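# Move glass beaker from door-side rack to window bench

## Task

Lift the beaker from the drying rack on the shelved bench beside the door and set it down upright, open end up, on the work surface of the shelved bench beside the window. It fails if the beaker touches the floor, if it breaks (it is glass, so a drop of more than a few centimetres or a hard knock breaks it), or if the robot topples or ends tilted.

## Robot and tools

ROBOT. TidyBot++: a wheeled base (0.54 m long, 0.50 m wide, 0.38 m tall) on four driven casters, carrying a single seven-joint arm with a two-finger gripper. The shoulder sits 0.12 m ahead of the base centre at 0.68 m height. Segments: upper arm 0.42 m, forearm 0.31 m, hand 0.31 m to the hand point. The arm starts folded, hand pointing down, sticking out up to 0.08 m in front of the base. A downward-pointing hand reaches at most about 0.94 m above the floor, and only near the base. Cameras: base_camera (fixed on the base, looking forward and down) and wrist_camera (on the hand, looking along it).

FRAMES. Base frame: origin on the floor below the base centre, x forward, y left, z up, metres. hand_pose and hand_target are printed in this frame as x, y, z, qw, qx, qy, qz; the point is midway between the finger pads, the hand's z axis runs out along the fingers, and the fingers close along its y axis. Odometry frame: the base frame as it was at scene start; base_odometry reports x, y and heading (rad, positive left, -3.142 to 3.142) from wheel turns only, so slip shows up as travel.

move. One call, one action; everything except cameras and blocking belongs to the action. Keys:
- base: an object with any of translate_m (forward positive, -2 to 2 m), strafe_m (left positive, -2 to 2 m), rotate_rad (counter-clockwise positive, -6.3 to 6.3 rad). These are offsets from where the base last measured itself, along the base axes at the start of the command; translate and strafe together drive a straight line.
- joints: absolute targets by name: joint_1_rad ... joint_7_rad in radians, gripper_pos 0 (open, about 85 mm gap) to 1 (closed). joint_2_rad limited to ±2.249, joint_4_rad to ±2.579, joint_6_rad to ±2.099; joints 1, 3, 5, 7 turn freely but take the shorter way, so send under half a turn per step. Note joint_1_rad positive turns the arm clockwise seen from above, opposite to heading. joint_7_rad at 1.57 with the hand down opens the fingers left-right.
- target: a single list of seven numbers [x, y, z, qw, qx, qy, qz], an absolute hand pose in the base frame in metres. With target, joints may only hold gripper_pos.
- speeds: caps for this action only: translate_m and strafe_m 0.05 to 0.5 m/s (name only one when both are used), rotate_rad 0.1 to 1.57 rad/s, and gripper_pos.
- cameras: list of base_camera, wrist_camera or all; [] for no images. blocking: true (default) waits until everything is at rest; false returns in about 0.5 s while motion continues.
An unknown key makes the call invalid; an out-of-range value gets it refused, and a refusal or an unrequested stop cancels the remaining move, wait and finished_scene calls of that reply.

wait(seconds 0 to 10, cameras): commands nothing, returns state and images, and returns early once running moves settle. stop(cameras): brakes all your running motions; braked motions say stopped and may keep pressing. zoom_image(camera, region [x0, y0, x1, y1] in pixels, top-left origin, at most 504 by 504): closer view of that camera's latest image. read_manual(section "licences"): licence texts only. finished_scene(scene): ends the current scene, given its number; irreversible.

RESULTS. The move line says done or the worst status. base_status, joint_status, hand_status: done, moving, off_target (resting away from target, may still push), not_followed (targets withheld by the self-collision check; "joint command not followed" or "pose unreachable" appears with a cause), contact_stop and time_out (stops you did not order; the motion drops its target and holds), torque_fault, limit_stop_at_motor_heat. hand_status is done within 10 mm and 2 degrees; most target moves end off_target within about 3 cm. To correct, add (wanted minus hand_pose) to the last target's x, y, z. To hold still, resend hand_target, not hand_pose. motor_effort gives percent of each motor's maximum with the peak of the last action in brackets; base_tilt gives forward and right lean in degrees; on_its_own lists uncommanded behaviour; a Motor temperatures line lists each arm joint. ARM HIT means the arm struck the base or itself. Gripper: off_target at gripper_pos 1 means something sits between the fingers; done at 1 means it closed on nothing.

CAUTIONS. The arm does not avoid obstacles and keeps pushing when blocked; nothing stops it hitting the base. Loads make the arm sag, so use the reading-based correction, and never command a loaded joint to its current reading. Lower the beaker in small steps: when it lands, hand_pose stops dropping while efforts shift slightly. Open the gripper only after the beaker rests upright on the surface. Avoid driving or turning while the arm is caught on furniture above about 0.6 m, swinging a stretched arm sideways, or reaching far over furniture from the folded pose, all of which can tip the robot. Hard hits can trigger a torque fault that freezes the arm for 10 s. Holding loads or stretching out heats motors; at 75 °C the arm goes limp for a while. Don't squeeze hard on an object still resting on something, swing loads fast, or release anything in motion. The camera calibration (K, distortion, T_world_to_cam in the base frame) is approximate.

Each tool is called after "Emit:" as a command line: name --argument value for each argument, lists and objects as JSON in quotes; but a table of rows of numbers goes row by row, as --pt "numbers of a row", without its own name.

## Session

Emit:
move

Scene clock: 0.00 s.
Motor temperatures (°C): [42 31 35 35 41 43 47]
base_odometry: x=+0.000 y=+0.000 heading=+0.000
base_tilt: forward=+0.7 right=-0.3
base_status: not commanded
joint_positions: joint_1_rad=-0.013 joint_2_rad=-0.381 joint_3_rad=+3.178 joint_4_rad=-2.543 joint_5_rad=+0.040 joint_6_rad=-0.837 joint_7_rad=+1.600 gripper_pos=+0.000
joint_status: not commanded
motor_effort: joint_1_rad=+0 joint_2_rad=-1 joint_3_rad=+0 joint_4_rad=+12 joint_5_rad=-1 joint_6_rad=+1 joint_7_rad=+0
hand_pose: x=+0.2682 y=-0.0097 z=+0.5892 quat_wxyz=(+0.011, +0.997, +0.016, +0.071) (m; base frame)
hand_target: x=+0.2670 y=-0.0097 z=+0.5885 quat_wxyz=(+0.011, +0.997, +0.016, +0.070) (m; base frame)
hand_status: not commanded
pictures: base_camera, wrist_camera

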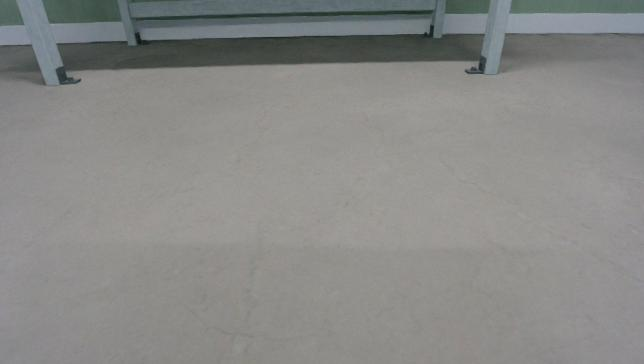

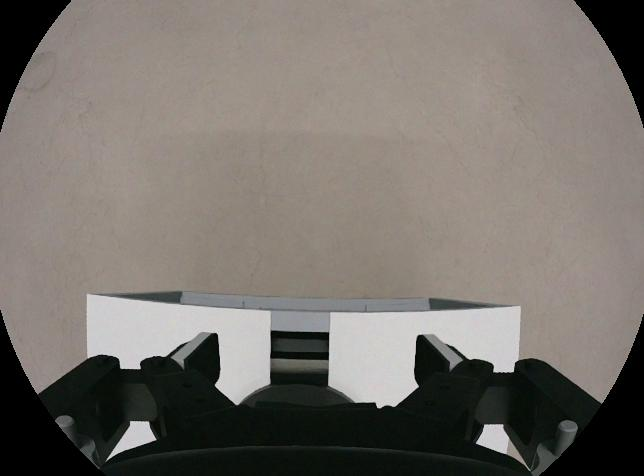

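Emit:
move --joints '{"joint_6_rad": 0.45}'

Emit:
move --base '{"rotate_rad": 1.2}'

Emit:
move --base '{"rotate_rad": 1.2}'

Emit:
move --base '{"rotate_rad": 1.2}'

Emit:
move --base '{"rotate_rad": 1.2}'

Scene clock: 2.60 s.
Motor temperatures (°C): [42 31 35 35 41 43 47]
move: done
base_odometry: x=+0.000 y=+0.000 heading=+0.000
base_tilt: forward=+0.8 right=-0.3
base_status: not commanded
joint_positions: joint_1_rad=-0.013 joint_2_rad=-0.381 joint_3_rad=+3.178 joint_4_rad=-2.542 joint_5_rad=+0.040 joint_6_rad=+0.399 joint_7_rad=+1.600 gripper_pos=+0.000
joint_status: all done
motor_effort: joint_1_rad=+0(1) joint_2_rad=-5(6) joint_3_rad=-1(2) joint_4_rad=+17(17) joint_5_rad=-1(1) joint_6_rad=+9(9) joint_7_rad=-1(1)
hand_pose: x=+0.5296 y=-0.0044 z=+0.8378 quat_wxyz=(+0.016, +0.772, +0.018, +0.636) (m; base frame)
hand_target: x=+0.5317 y=-0.0040 z=+0.8520 quat_wxyz=(+0.016, +0.756, +0.018, +0.654) (m; base frame)
hand_status: not commanded
pictures: base_camera, wrist_camera
camera_calibration:
wrist_camera: T_world_to_cam=[[0.0148109, -0.998451, 0.0536379, -0.0554248], [-0.153424, -0.0552778, -0.986613, 0.968344], [0.988049, 0.00638325, -0.154005, -0.261324], [0, 0, 0, 1]] pos_world=[0.407589, -0.000142813, 0.918109]

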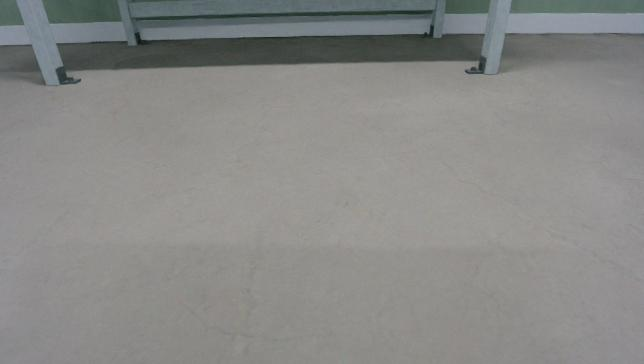

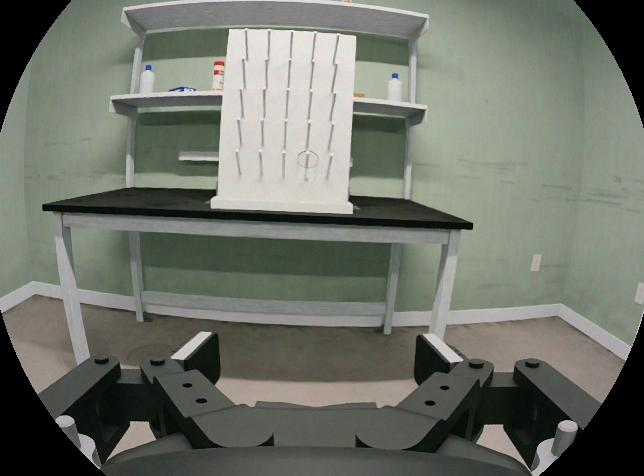

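Scene clock: 4.63 s.
Motor temperatures (°C): [42 31 35 35 41 43 47]
move: done
base_odometry: x=+0.000 y=+0.000 heading=+1.200
base_tilt: forward=+0.7 right=-0.2
base_status: done
joint_positions: joint_1_rad=-0.013 joint_2_rad=-0.381 joint_3_rad=+3.178 joint_4_rad=-2.542 joint_5_rad=+0.040 joint_6_rad=+0.399 joint_7_rad=+1.600 gripper_pos=+0.000
joint_status: not commanded
motor_effort: joint_1_rad=+0(1) joint_2_rad=-5(6) joint_3_rad=-1(2) joint_4_rad=+17(17) joint_5_rad=-1(1) joint_6_rad=+8(9) joint_7_rad=-1(1)
hand_pose: x=+0.5296 y=-0.0044 z=+0.8378 quat_wxyz=(+0.016, +0.772, +0.018, +0.636) (m; base frame)
hand_target: x=+0.5317 y=-0.0040 z=+0.8520 quat_wxyz=(+0.016, +0.756, +0.018, +0.654) (m; base frame)
hand_status: not commanded
pictures: base_camera, wrist_camera
camera_calibration:
wrist_camera: T_world_to_cam=[[0.0148088, -0.998451, 0.0536387, -0.055425], [-0.153364, -0.0552779, -0.986622, 0.968339], [0.988059, 0.00638445, -0.153945, -0.26138], [0, 0, 0, 1]] pos_world=[0.407588, -0.000142595, 0.91812]

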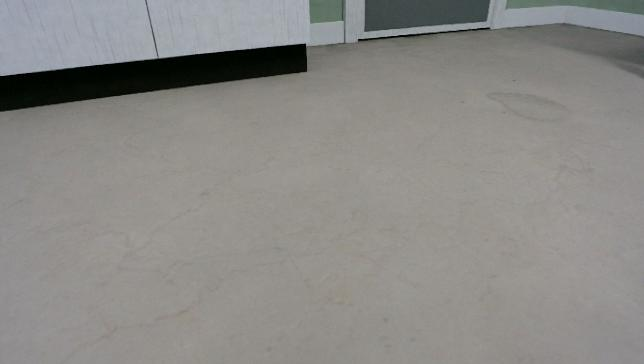

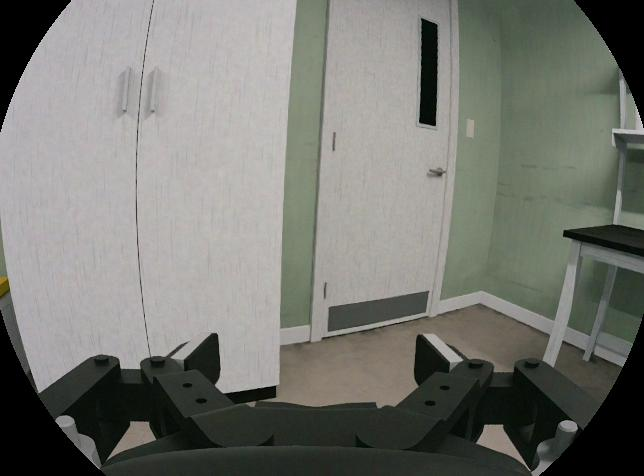

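Scene clock: 6.67 s.
Motor temperatures (°C): [42 31 35 35 41 43 47]
move: done
base_odometry: x=+0.000 y=+0.000 heading=+2.399
base_tilt: forward=+0.8 right=-0.2
base_status: done
joint_positions: joint_1_rad=-0.013 joint_2_rad=-0.381 joint_3_rad=+3.178 joint_4_rad=-2.542 joint_5_rad=+0.040 joint_6_rad=+0.399 joint_7_rad=+1.600 gripper_pos=+0.000
joint_status: not commanded
motor_effort: joint_1_rad=+0(1) joint_2_rad=-5(6) joint_3_rad=-1(2) joint_4_rad=+17(17) joint_5_rad=-1(1) joint_6_rad=+8(9) joint_7_rad=+0(1)
hand_pose: x=+0.5296 y=-0.0044 z=+0.8378 quat_wxyz=(+0.016, +0.772, +0.018, +0.636) (m; base frame)
hand_target: x=+0.5317 y=-0.0040 z=+0.8520 quat_wxyz=(+0.016, +0.756, +0.018, +0.654) (m; base frame)
hand_status: not commanded
pictures: base_camera, wrist_camera
camera_calibration:
wrist_camera: T_world_to_cam=[[0.0148088, -0.998451, 0.0536387, -0.055425], [-0.153364, -0.0552779, -0.986622, 0.968339], [0.988059, 0.00638445, -0.153945, -0.26138], [0, 0, 0, 1]] pos_world=[0.407588, -0.000142595, 0.91812]

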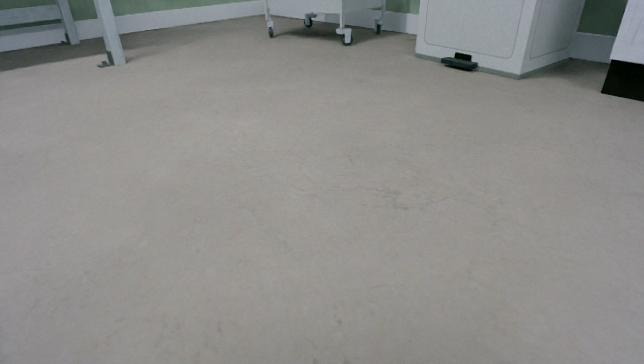

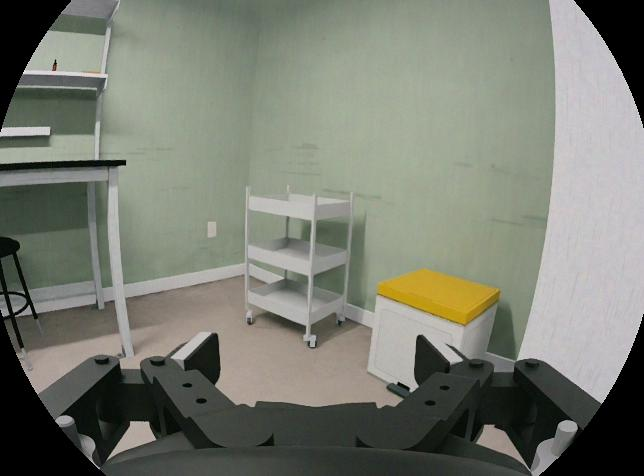

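Scene clock: 8.70 s.
Motor temperatures (°C): [42 31 35 35 41 43 47]
move: done
base_odometry: x=+0.000 y=+0.000 heading=-2.685
base_tilt: forward=+0.7 right=-0.3
base_status: done
joint_positions: joint_1_rad=-0.013 joint_2_rad=-0.381 joint_3_rad=+3.178 joint_4_rad=-2.542 joint_5_rad=+0.040 joint_6_rad=+0.399 joint_7_rad=+1.600 gripper_pos=+0.000
joint_status: not commanded
motor_effort: joint_1_rad=+0(1) joint_2_rad=-6(6) joint_3_rad=-1(3) joint_4_rad=+17(17) joint_5_rad=-1(1) joint_6_rad=+9(9) joint_7_rad=+0(1)
hand_pose: x=+0.5296 y=-0.0044 z=+0.8378 quat_wxyz=(+0.016, +0.772, +0.018, +0.636) (m; base frame)
hand_target: x=+0.5317 y=-0.0040 z=+0.8520 quat_wxyz=(+0.016, +0.756, +0.018, +0.654) (m; base frame)
hand_status: not commanded
pictures: base_camera, wrist_camera
camera_calibration:
wrist_camera: T_world_to_cam=[[0.0148088, -0.998451, 0.0536387, -0.055425], [-0.153364, -0.0552779, -0.986622, 0.968339], [0.988059, 0.00638445, -0.153945, -0.26138], [0, 0, 0, 1]] pos_world=[0.407588, -0.000142595, 0.91812]

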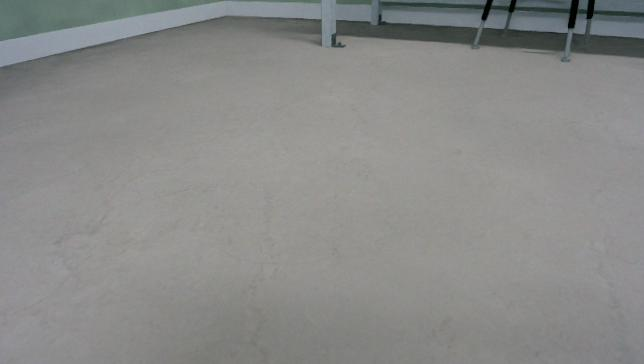

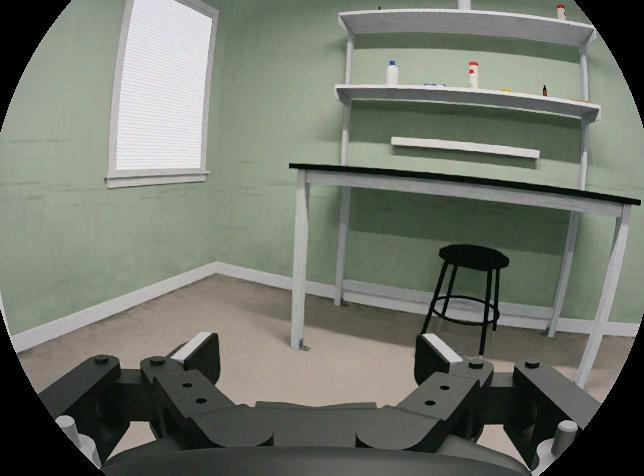

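Scene clock: 10.73 s.
Motor temperatures (°C): [42 31 35 35 41 43 47]
move: done
base_odometry: x=+0.000 y=+0.000 heading=-1.485
base_tilt: forward=+0.7 right=-0.2
base_status: done
joint_positions: joint_1_rad=-0.013 joint_2_rad=-0.381 joint_3_rad=+3.178 joint_4_rad=-2.542 joint_5_rad=+0.040 joint_6_rad=+0.399 joint_7_rad=+1.600 gripper_pos=+0.000
joint_status: not commanded
motor_effort: joint_1_rad=+0(1) joint_2_rad=-5(7) joint_3_rad=-1(2) joint_4_rad=+17(17) joint_5_rad=-1(1) joint_6_rad=+8(9) joint_7_rad=+0(1)
hand_pose: x=+0.5296 y=-0.0044 z=+0.8378 quat_wxyz=(+0.016, +0.772, +0.018, +0.636) (m; base frame)
hand_target: x=+0.5317 y=-0.0040 z=+0.8520 quat_wxyz=(+0.016, +0.756, +0.018, +0.654) (m; base frame)
hand_status: not commanded
pictures: base_camera, wrist_camera
camera_calibration:
wrist_camera: T_world_to_cam=[[0.0148088, -0.998451, 0.0536387, -0.055425], [-0.153364, -0.0552779, -0.986622, 0.968339], [0.988059, 0.00638445, -0.153945, -0.26138], [0, 0, 0, 1]] pos_world=[0.407588, -0.000142595, 0.91812]

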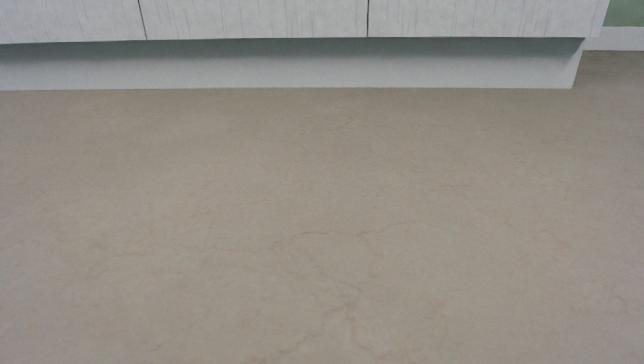

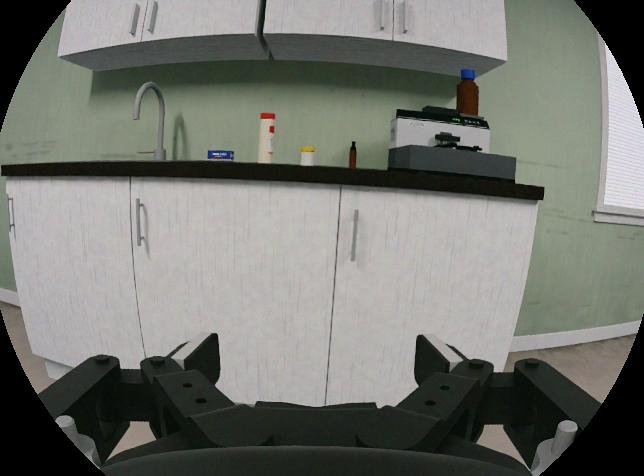

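Emit:
move --base '{"rotate_rad": 1.485}'

Emit:
zoom_image --camera "wrist_camera" --region '[200, 20, 370, 220]'

Scene clock: 13.40 s.
Motor temperatures (°C): [42 31 35 35 41 43 47]
move: done
base_odometry: x=+0.000 y=+0.000 heading=-0.001
base_tilt: forward=+0.7 right=-0.3
base_status: done
joint_positions: joint_1_rad=-0.013 joint_2_rad=-0.381 joint_3_rad=+3.178 joint_4_rad=-2.542 joint_5_rad=+0.040 joint_6_rad=+0.399 joint_7_rad=+1.600 gripper_pos=+0.000
joint_status: not commanded
motor_effort: joint_1_rad=+0(1) joint_2_rad=-5(6) joint_3_rad=-1(2) joint_4_rad=+17(17) joint_5_rad=-1(1) joint_6_rad=+8(9) joint_7_rad=+0(1)
hand_pose: x=+0.5296 y=-0.0044 z=+0.8378 quat_wxyz=(+0.016, +0.772, +0.018, +0.636) (m; base frame)
hand_target: x=+0.5317 y=-0.0040 z=+0.8520 quat_wxyz=(+0.016, +0.756, +0.018, +0.654) (m; base frame)
hand_status: not commanded
pictures: base_camera, wrist_camera
camera_calibration:
wrist_camera: T_world_to_cam=[[0.0148067, -0.998451, 0.0536395, -0.0554253], [-0.153304, -0.055278, -0.986632, 0.968334], [0.988068, 0.00638565, -0.153885, -0.261436], [0, 0, 0, 1]] pos_world=[0.407587, -0.000142377, 0.918131]

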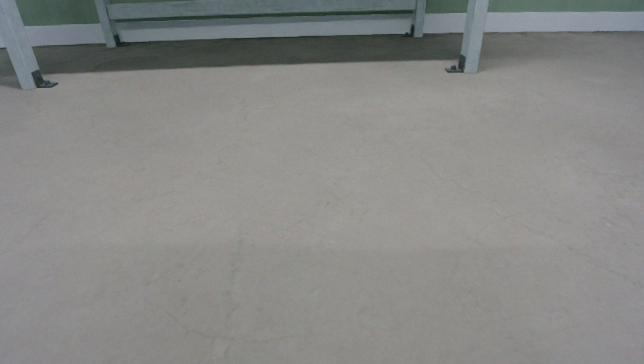

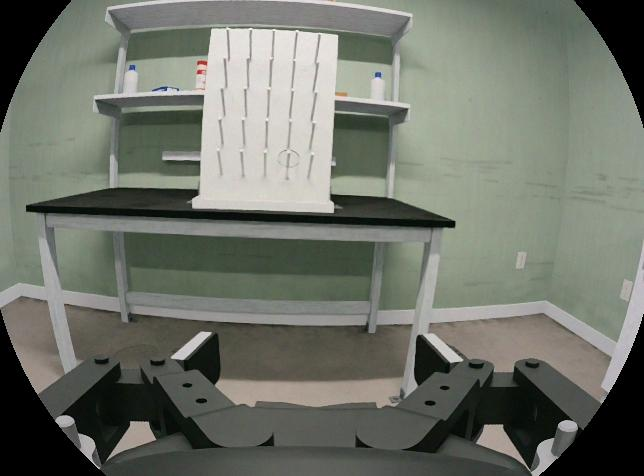

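Scaled by 2.520.

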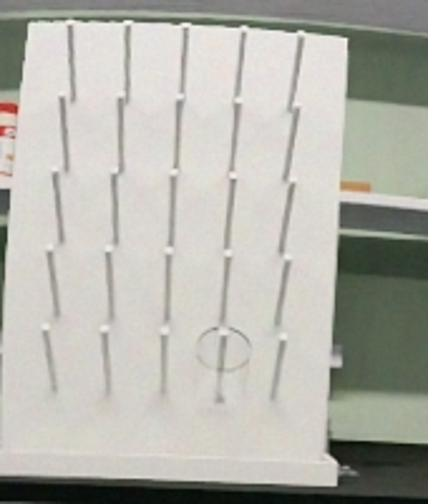

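Emit:
move --base '{"rotate_rad": 0.12, "translate_m": 0.45}'

Emit:
zoom_image --camera "wrist_camera" --region '[250, 80, 400, 230]'

Scene clock: 18.33 s.
Motor temperatures (°C): [42 31 35 35 41 43 47]
move: done
base_odometry: x=+0.450 y=+0.000 heading=+0.120
base_tilt: forward=+0.7 right=-0.3
base_status: done
joint_positions: joint_1_rad=-0.013 joint_2_rad=-0.378 joint_3_rad=+3.178 joint_4_rad=-2.542 joint_5_rad=+0.040 joint_6_rad=+0.400 joint_7_rad=+1.600 gripper_pos=+0.000
joint_status: not commanded
motor_effort: joint_1_rad=+0(1) joint_2_rad=-5(8) joint_3_rad=-1(2) joint_4_rad=+17(17) joint_5_rad=-1(1) joint_6_rad=+8(9) joint_7_rad=-1(1)
hand_pose: x=+0.5301 y=-0.0044 z=+0.8372 quat_wxyz=(+0.016, +0.772, +0.018, +0.635) (m; base frame)
hand_target: x=+0.5317 y=-0.0040 z=+0.8520 quat_wxyz=(+0.016, +0.756, +0.018, +0.654) (m; base frame)
hand_status: not commanded
pictures: base_camera, wrist_camera
camera_calibration:
wrist_camera: T_world_to_cam=[[0.0148901, -0.998448, 0.0536553, -0.0554449], [-0.154263, -0.0553127, -0.98648, 0.968233], [0.987918, 0.00641178, -0.154847, -0.261125], [0, 0, 0, 1]] pos_world=[0.408157, -0.000128953, 0.917683]

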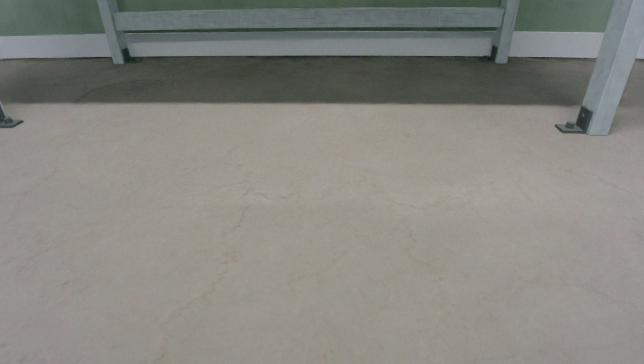

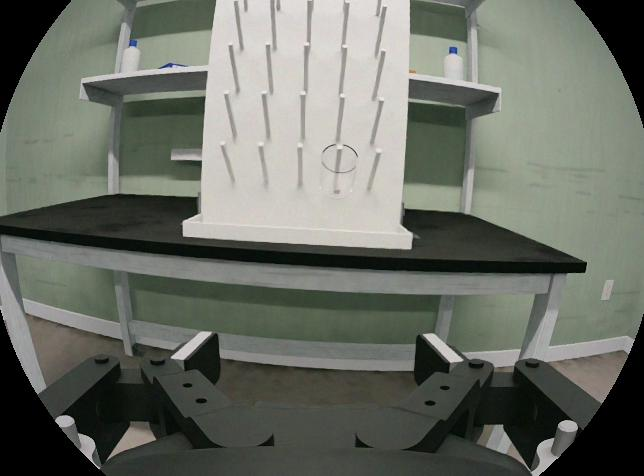

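Scaled by 3.360.

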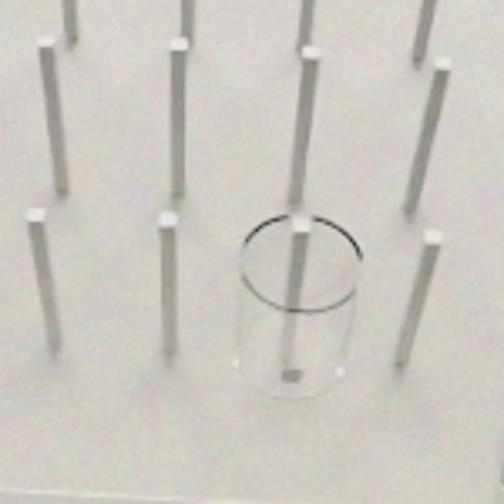

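Emit:
move --base '{"strafe_m": -0.025}' --joints '{"joint_2_rad": 0.633, "joint_4_rad": -1.972, "joint_6_rad": 1.523, "joint_3_rad": 3.1416, "joint_5_rad": 0.0, "joint_1_rad": 0.0, "joint_7_rad": 1.571}'

Emit:
zoom_image --camera "wrist_camera" --region '[200, 220, 450, 470]'

Scene clock: 24.80 s.
Motor temperatures (°C): [42 31 35 35 41 43 47]
move: done
base_odometry: x=+0.453 y=-0.025 heading=+0.120
base_tilt: forward=+0.8 right=-0.2
base_status: done
joint_positions: joint_1_rad=-0.013 joint_2_rad=+0.611 joint_3_rad=+3.168 joint_4_rad=-1.992 joint_5_rad=+0.040 joint_6_rad=+1.468 joint_7_rad=+1.600 gripper_pos=+0.000
joint_status: all done
motor_effort: joint_1_rad=+0(1) joint_2_rad=-31(33) joint_3_rad=-1(3) joint_4_rad=+12(18) joint_5_rad=-1(2) joint_6_rad=+8(10) joint_7_rad=+0(1)
hand_pose: x=+0.8040 y=+0.0109 z=+0.8875 quat_wxyz=(+0.011, +0.537, +0.030, +0.843) (m; base frame)
hand_target: x=+0.8035 y=+0.0013 z=+0.8970 quat_wxyz=(+0.000, +0.515, +0.000, +0.857) (m; base frame)
hand_status: not commanded
pictures: base_camera, wrist_camera
camera_calibration:
wrist_camera: T_world_to_cam=[[0.0163985, -0.99737, 0.0706007, -0.0631952], [0.457664, -0.0552918, -0.887404, 0.481021], [0.888974, 0.0468635, 0.455554, -0.986681], [0, 0, 0, 1]] pos_world=[0.658024, 0.00980689, 0.880808]

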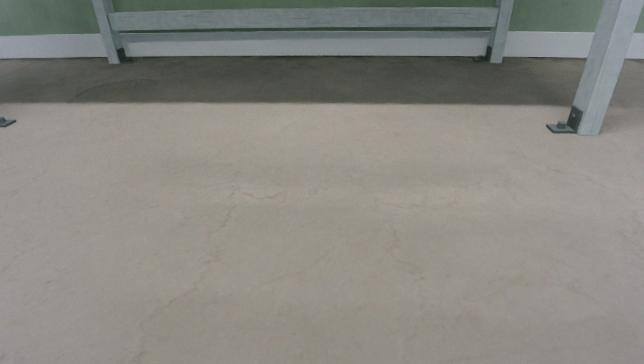

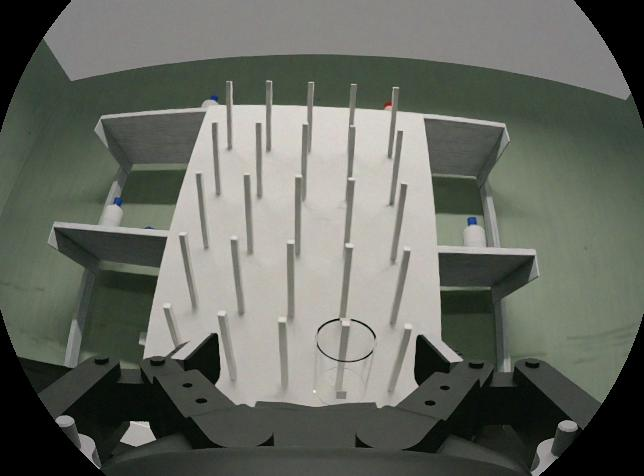

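Scaled by 2.016.

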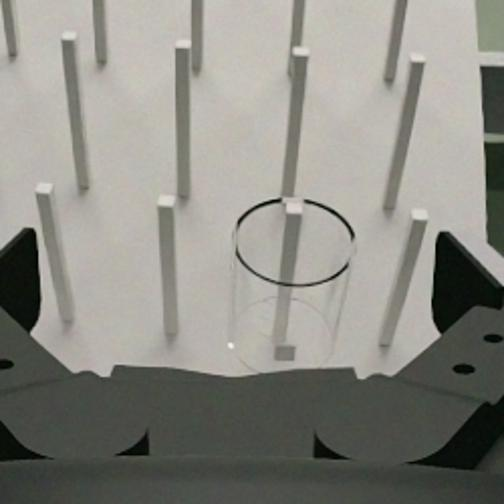

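Emit:
move --joints '{"joint_2_rad": 0.655, "joint_4_rad": -1.952, "joint_6_rad": 1.578, "joint_3_rad": 3.115, "joint_5_rad": -0.04, "joint_1_rad": 0.013, "joint_7_rad": 1.541, "gripper_pos": 0.05}'

Emit:
zoom_image --camera "wrist_camera" --region '[200, 220, 450, 470]'

Scene clock: 26.53 s.
Motor temperatures (°C): [42 31 35 35 41 43 47]
move: done
base_odometry: x=+0.453 y=-0.025 heading=+0.120
base_tilt: forward=+0.8 right=-0.3
base_status: not commanded
joint_positions: joint_1_rad=-0.002 joint_2_rad=+0.630 joint_3_rad=+3.136 joint_4_rad=-1.968 joint_5_rad=+0.019 joint_6_rad=+1.530 joint_7_rad=+1.590 gripper_pos=+0.050
joint_status: all done
motor_effort: joint_1_rad=+0(1) joint_2_rad=-32(33) joint_3_rad=-1(3) joint_4_rad=+12(12) joint_5_rad=-1(1) joint_6_rad=+8(9) joint_7_rad=+0(1)
hand_pose: x=+0.8021 y=+0.0109 z=+0.9027 quat_wxyz=(+0.000, +0.509, +0.014, +0.861) (m; base frame)
hand_target: x=+0.8018 y=-0.0092 z=+0.9055 quat_wxyz=(-0.011, +0.492, -0.030, +0.870) (m; base frame)
hand_status: not commanded
pictures: base_camera, wrist_camera
camera_calibration:
wrist_camera: T_world_to_cam=[[0.0159386, -0.999342, 0.0325804, -0.0296038], [0.51553, -0.0197059, -0.856645, 0.420786], [0.856723, 0.0304499, 0.514877, -1.01932], [0, 0, 0, 1]] pos_world=[0.656823, 0.00974604, 0.886256]

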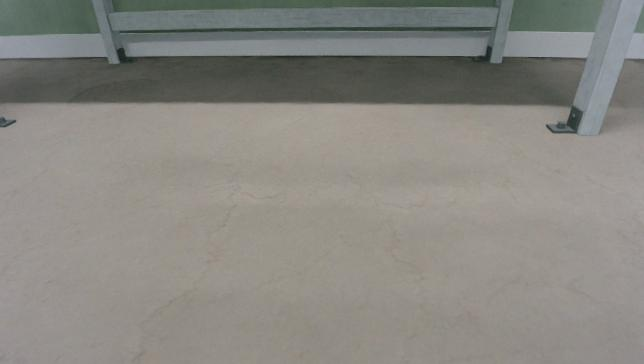

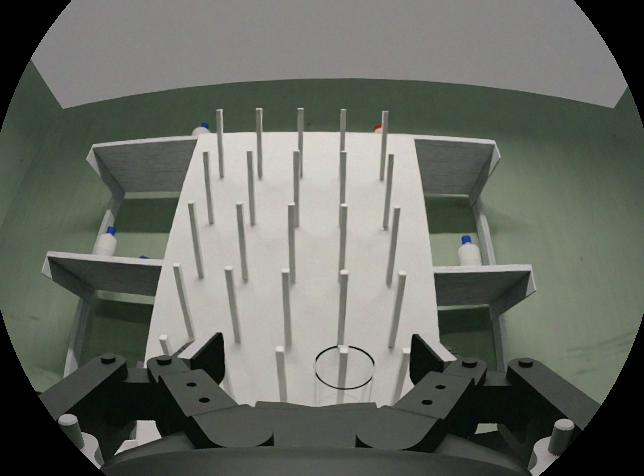

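Scaled by 2.016.

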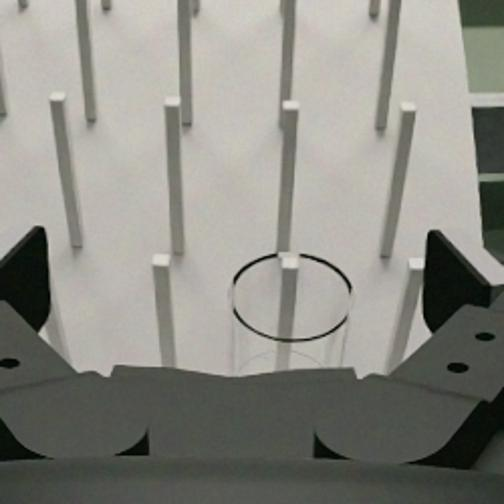

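Emit:
move --base '{"rotate_rad": -0.04, "strafe_m": 0.043, "translate_m": 0.1}' --joints '{"joint_1_rad": 0.045}'

Emit:
zoom_image --camera "wrist_camera" --region '[200, 220, 450, 470]'

Scene clock: 28.67 s.
Motor temperatures (°C): [42 31 35 35 41 43 47]
move: done
base_odometry: x=+0.548 y=+0.030 heading=+0.080
base_tilt: forward=+0.8 right=-0.3
base_status: done
joint_positions: joint_1_rad=+0.042 joint_2_rad=+0.638 joint_3_rad=+3.128 joint_4_rad=-1.964 joint_5_rad=+0.014 joint_6_rad=+1.531 joint_7_rad=+1.590 gripper_pos=+0.050
joint_status: all done
motor_effort: joint_1_rad=+0(4) joint_2_rad=-33(34) joint_3_rad=-1(4) joint_4_rad=+11(12) joint_5_rad=+0(2) joint_6_rad=+7(8) joint_7_rad=-1(1)
hand_pose: x=+0.8038 y=-0.0170 z=+0.9000 quat_wxyz=(+0.016, +0.510, +0.000, +0.860) (m; base frame)
hand_target: x=+0.8012 y=-0.0310 z=+0.9055 quat_wxyz=(+0.003, +0.491, -0.038, +0.870) (m; base frame)
hand_status: not commanded
pictures: base_camera, wrist_camera
camera_calibration:
wrist_camera: T_world_to_cam=[[-0.0250647, -0.99938, 0.024727, -0.0173212], [0.513046, -0.0340884, -0.857684, 0.419694], [0.857995, -0.00881145, 0.513582, -1.01914], [0, 0, 0, 1]] pos_world=[0.658657, -0.0119839, 0.883803]

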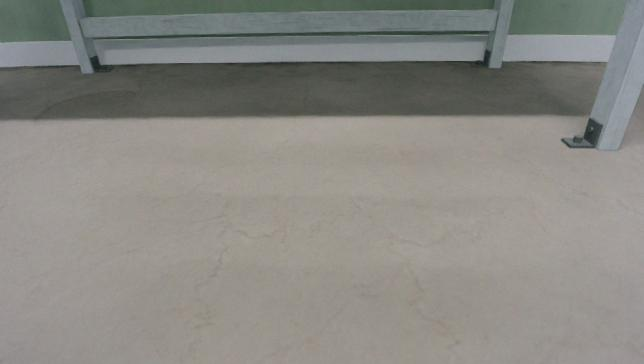

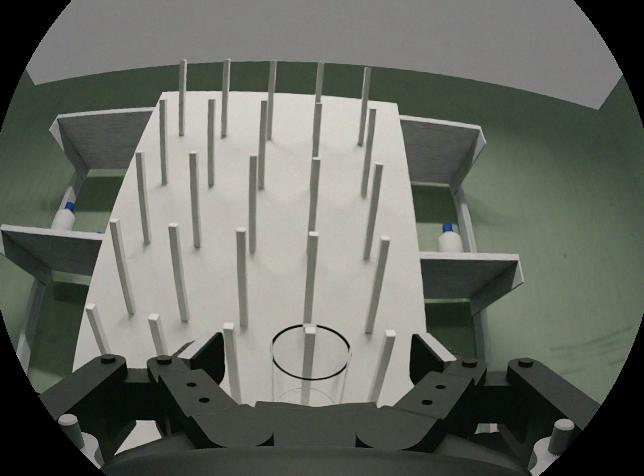

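Scaled by 2.016.

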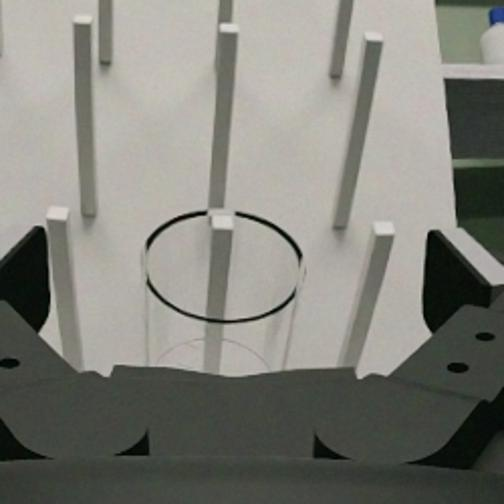

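Emit:
move --base '{"strafe_m": -0.008, "translate_m": 0.1}' --speeds '{"translate_m": 0.2}' --joints '{"joint_1_rad": 0.02, "gripper_pos": 0.06}'

Emit:
zoom_image --camera "wrist_camera" --region '[200, 220, 450, 470]'

Scene clock: 31.20 s.
Motor temperatures (°C): [42 31 35 35 41 43 47]
move: done
base_odometry: x=+0.648 y=+0.030 heading=+0.080
base_tilt: forward=+0.8 right=-0.3
base_status: done
joint_positions: joint_1_rad=+0.029 joint_2_rad=+0.639 joint_3_rad=+3.128 joint_4_rad=-1.963 joint_5_rad=+0.014 joint_6_rad=+1.532 joint_7_rad=+1.590 gripper_pos=+0.060
joint_status: all done
motor_effort: joint_1_rad=+0(2) joint_2_rad=-32(34) joint_3_rad=-2(3) joint_4_rad=+11(12) joint_5_rad=-1(1) joint_6_rad=+8(8) joint_7_rad=+0(1)
hand_pose: x=+0.8044 y=-0.0084 z=+0.8994 quat_wxyz=(+0.010, +0.510, +0.003, +0.860) (m; base frame)
hand_target: x=+0.8017 y=-0.0140 z=+0.9055 quat_wxyz=(-0.007, +0.492, -0.031, +0.870) (m; base frame)
hand_status: not commanded
pictures: base_camera, wrist_camera
camera_calibration:
wrist_camera: T_world_to_cam=[[-0.0124686, -0.999618, 0.0246843, -0.0187806], [0.513173, -0.0275843, -0.857842, 0.419289], [0.858195, 0.00197125, 0.513321, -1.01903], [0, 0, 0, 1]] pos_world=[0.659128, -0.00519883, 0.883239]

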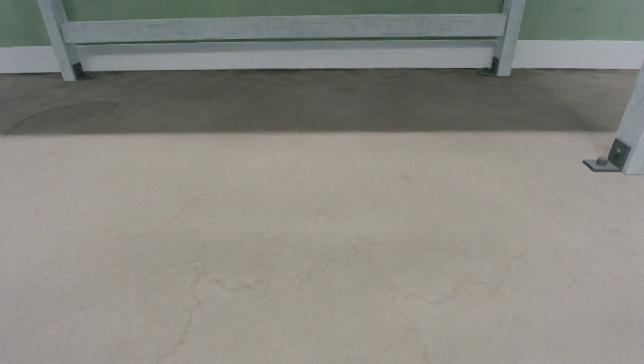

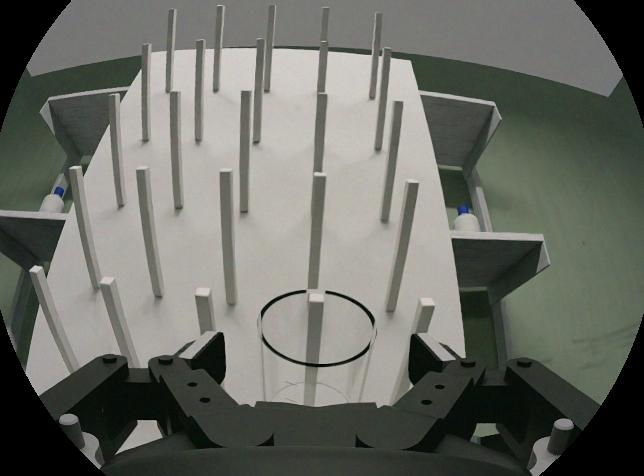

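Scaled by 2.016.

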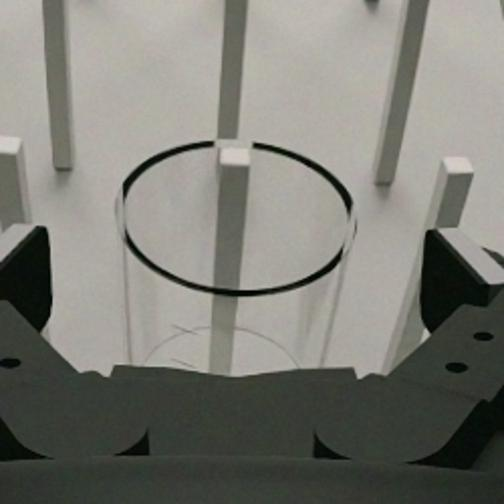

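Emit:
move --base '{"translate_m": 0.1}' --speeds '{"translate_m": 0.1}' --joints '{"gripper_pos": 0.09}'

Emit:
zoom_image --camera "wrist_camera" --region '[200, 220, 450, 470]'

Scene clock: 34.03 s.
Motor temperatures (°C): [42 32 35 35 41 43 47]
move: done
base_odometry: x=+0.748 y=+0.038 heading=+0.080
base_tilt: forward=+0.8 right=-0.3
base_status: done
joint_positions: joint_1_rad=+0.029 joint_2_rad=+0.640 joint_3_rad=+3.128 joint_4_rad=-1.963 joint_5_rad=+0.014 joint_6_rad=+1.532 joint_7_rad=+1.590 gripper_pos=+0.090
joint_status: all done
motor_effort: joint_1_rad=+0(1) joint_2_rad=-31(35) joint_3_rad=-1(2) joint_4_rad=+12(12) joint_5_rad=-1(1) joint_6_rad=+8(8) joint_7_rad=-1(1)
hand_pose: x=+0.8045 y=-0.0084 z=+0.8990 quat_wxyz=(+0.010, +0.510, +0.003, +0.860) (m; base frame)
hand_target: x=+0.8017 y=-0.0140 z=+0.9055 quat_wxyz=(-0.007, +0.492, -0.031, +0.870) (m; base frame)
hand_status: not commanded
pictures: base_camera, wrist_camera
camera_calibration:
wrist_camera: T_world_to_cam=[[-0.0124648, -0.999618, 0.02467, -0.0187663], [0.512955, -0.0275706, -0.857973, 0.419183], [0.858325, 0.00196018, 0.513103, -1.0189], [0, 0, 0, 1]] pos_world=[0.659289, -0.00520473, 0.88291]

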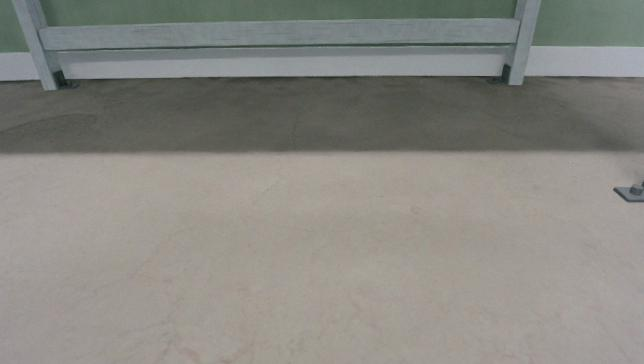

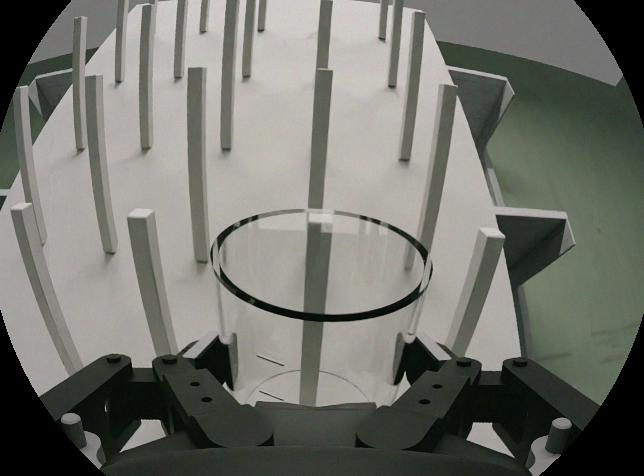

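Scaled by 2.016.

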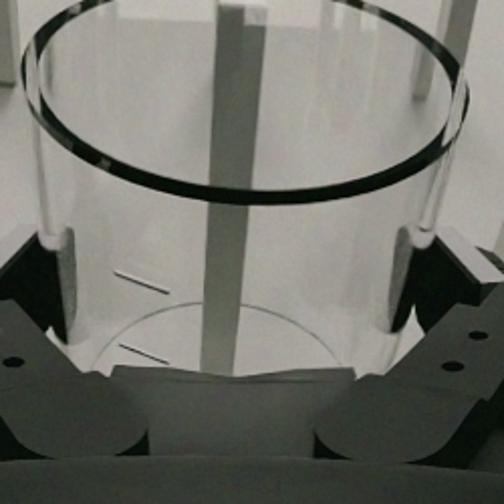

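Emit:
move --base '{"translate_m": 0.012}' --speeds '{"translate_m": 0.1}'

Emit:
move --joints '{"gripper_pos": 0.25}'

Emit:
zoom_image --camera "wrist_camera" --region '[200, 220, 450, 470]'

Scene clock: 35.30 s.
Motor temperatures (°C): [42 32 35 35 41 43 47]
move: done
base_odometry: x=+0.760 y=+0.038 heading=+0.080
base_tilt: forward=+0.8 right=-0.3
base_status: done
joint_positions: joint_1_rad=+0.029 joint_2_rad=+0.643 joint_3_rad=+3.128 joint_4_rad=-1.962 joint_5_rad=+0.014 joint_6_rad=+1.532 joint_7_rad=+1.590 gripper_pos=+0.090
joint_status: not commanded
motor_effort: joint_1_rad=+0(1) joint_2_rad=-33(36) joint_3_rad=-1(2) joint_4_rad=+12(12) joint_5_rad=-1(1) joint_6_rad=+7(8) joint_7_rad=+0(1)
hand_pose: x=+0.8052 y=-0.0084 z=+0.8974 quat_wxyz=(+0.010, +0.511, +0.003, +0.860) (m; base frame)
hand_target: x=+0.8017 y=-0.0140 z=+0.9055 quat_wxyz=(-0.007, +0.492, -0.031, +0.870) (m; base frame)
hand_status: not commanded
pictures: base_camera, wrist_camera
camera_calibration:
wrist_camera: T_world_to_cam=[[-0.0124187, -0.99962, 0.0246247, -0.018735], [0.511197, -0.0275121, -0.859023, 0.41982], [0.859374, 0.00192013, 0.511344, -1.01787], [0, 0, 0, 1]] pos_world=[0.659884, -0.00522328, 0.881576]

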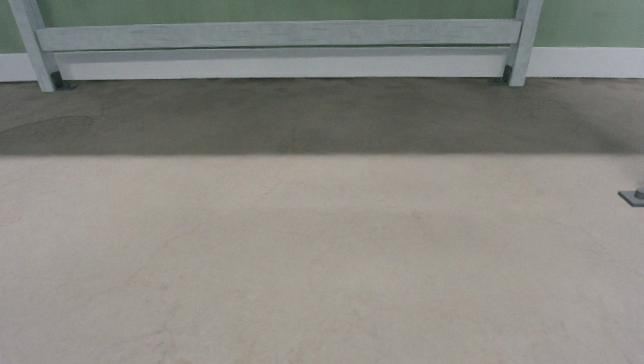

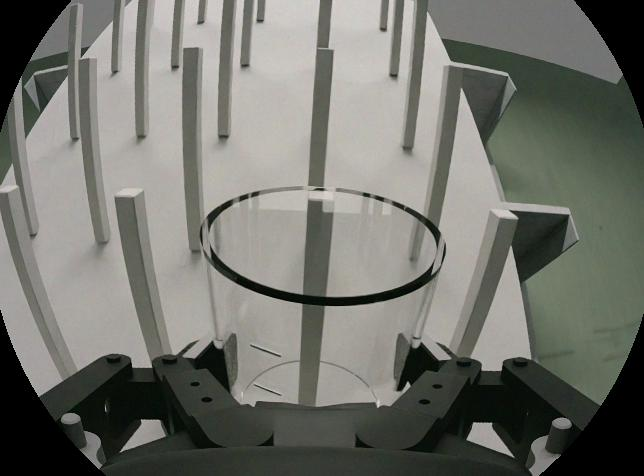

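Scene clock: 35.90 s.
Motor temperatures (°C): [42 32 35 35 41 43 47]
move: done
base_odometry: x=+0.760 y=+0.038 heading=+0.080
base_tilt: forward=+0.8 right=-0.3
base_status: not commanded
joint_positions: joint_1_rad=+0.029 joint_2_rad=+0.643 joint_3_rad=+3.128 joint_4_rad=-1.962 joint_5_rad=+0.014 joint_6_rad=+1.534 joint_7_rad=+1.590 gripper_pos=+0.223
joint_status: all done
motor_effort: joint_1_rad=+0(1) joint_2_rad=-33(34) joint_3_rad=-1(2) joint_4_rad=+12(12) joint_5_rad=-1(1) joint_6_rad=+7(8) joint_7_rad=+0(1)
hand_pose: x=+0.8050 y=-0.0084 z=+0.8977 quat_wxyz=(+0.010, +0.510, +0.003, +0.860) (m; base frame)
hand_target: x=+0.8017 y=-0.0140 z=+0.9055 quat_wxyz=(-0.007, +0.492, -0.031, +0.870) (m; base frame)
hand_status: not commanded
pictures: base_camera, wrist_camera
camera_calibration:
wrist_camera: T_world_to_cam=[[-0.01245, -0.999619, 0.0246167, -0.0187123], [0.512243, -0.0275189, -0.8584, 0.418797], [0.85875, 0.00192265, 0.51239, -1.01832], [0, 0, 0, 1]] pos_world=[0.659722, -0.0052225, 0.881732]

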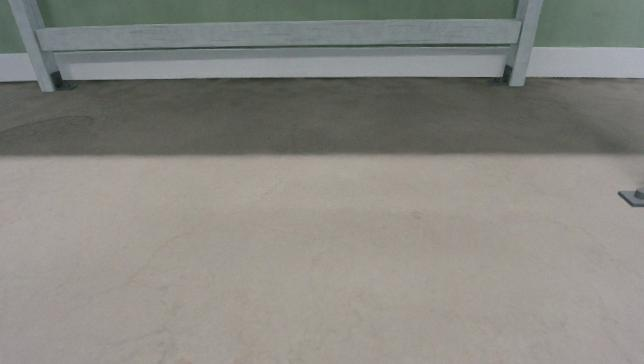

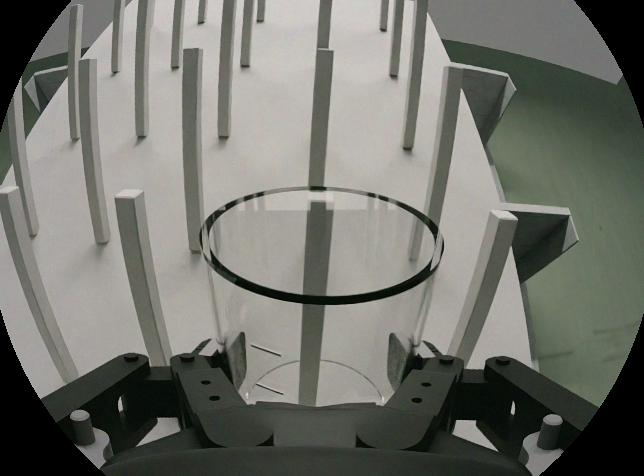

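Scaled by 2.016.

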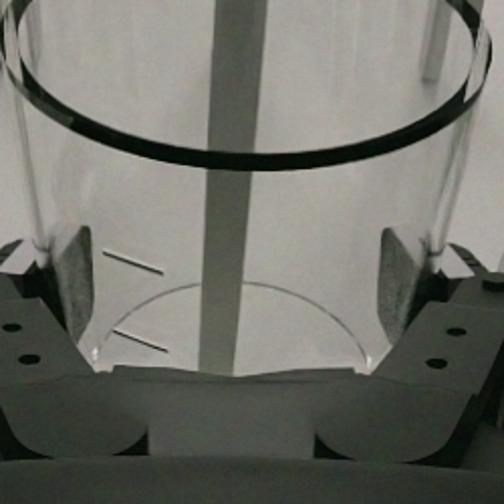

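Emit:
move --joints '{"gripper_pos": 0.3}' --cameras '[]'

Emit:
move --joints '{"joint_2_rad": 0.384, "joint_4_rad": -2.146, "joint_6_rad": 1.5}'

Scene clock: 37.23 s.
Motor temperatures (°C): [42 32 35 35 41 43 47]
move: off_target
base_odometry: x=+0.760 y=+0.038 heading=+0.080
base_tilt: forward=+0.8 right=-0.3
base_status: not commanded
joint_positions: joint_1_rad=+0.029 joint_2_rad=+0.643 joint_3_rad=+3.128 joint_4_rad=-1.962 joint_5_rad=+0.014 joint_6_rad=+1.534 joint_7_rad=+1.590 gripper_pos=+0.223
joint_status: gripper_pos off_target (ended at +0.223, target +0.300)
motor_effort: joint_1_rad=+0(0) joint_2_rad=-33(34) joint_3_rad=-1(2) joint_4_rad=+12(12) joint_5_rad=-1(1) joint_6_rad=+7(8) joint_7_rad=+0(1)
hand_pose: x=+0.8050 y=-0.0084 z=+0.8977 quat_wxyz=(+0.010, +0.510, +0.003, +0.860) (m; base frame)
hand_target: x=+0.8017 y=-0.0140 z=+0.9055 quat_wxyz=(-0.007, +0.492, -0.031, +0.870) (m; base frame)
hand_status: not commanded
pictures: none
No camera images: "cameras" was empty.

Scene clock: 38.57 s.
Motor temperatures (°C): [42 32 35 35 41 43 47]
move: done
base_odometry: x=+0.760 y=+0.038 heading=+0.080
base_tilt: forward=+0.8 right=-0.2
base_status: not commanded
joint_positions: joint_1_rad=+0.029 joint_2_rad=+0.409 joint_3_rad=+3.128 joint_4_rad=-2.123 joint_5_rad=+0.014 joint_6_rad=+1.534 joint_7_rad=+1.590 gripper_pos=+0.224
joint_status: all done
motor_effort: joint_1_rad=+0(1) joint_2_rad=-28(36) joint_3_rad=-1(2) joint_4_rad=+13(13) joint_5_rad=-1(1) joint_6_rad=+8(10) joint_7_rad=+0(1)
hand_pose: x=+0.7278 y=-0.0059 z=+0.9786 quat_wxyz=(+0.011, +0.479, +0.005, +0.878) (m; base frame)
hand_target: x=+0.7236 y=-0.0112 z=+0.9747 quat_wxyz=(-0.009, +0.492, -0.029, +0.870) (m; base frame)
hand_status: not commanded
pictures: base_camera, wrist_camera
camera_calibration:
wrist_camera: T_world_to_cam=[[-0.0132269, -0.999528, 0.0277234, -0.0216074], [0.573047, -0.0302984, -0.818962, 0.444974], [0.819416, 0.00505451, 0.573177, -1.02437], [0, 0, 0, 1]] pos_world=[0.58411, -0.00293752, 0.952163]

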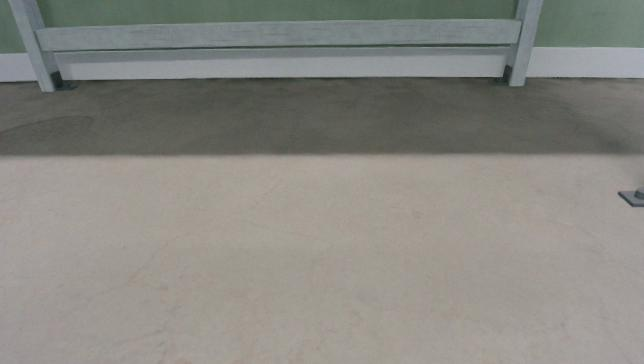

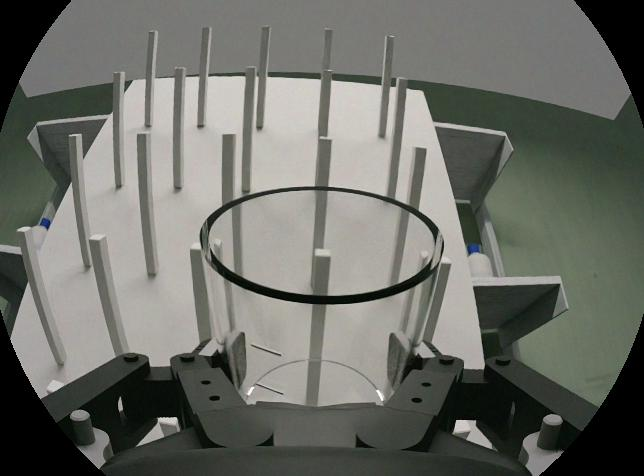

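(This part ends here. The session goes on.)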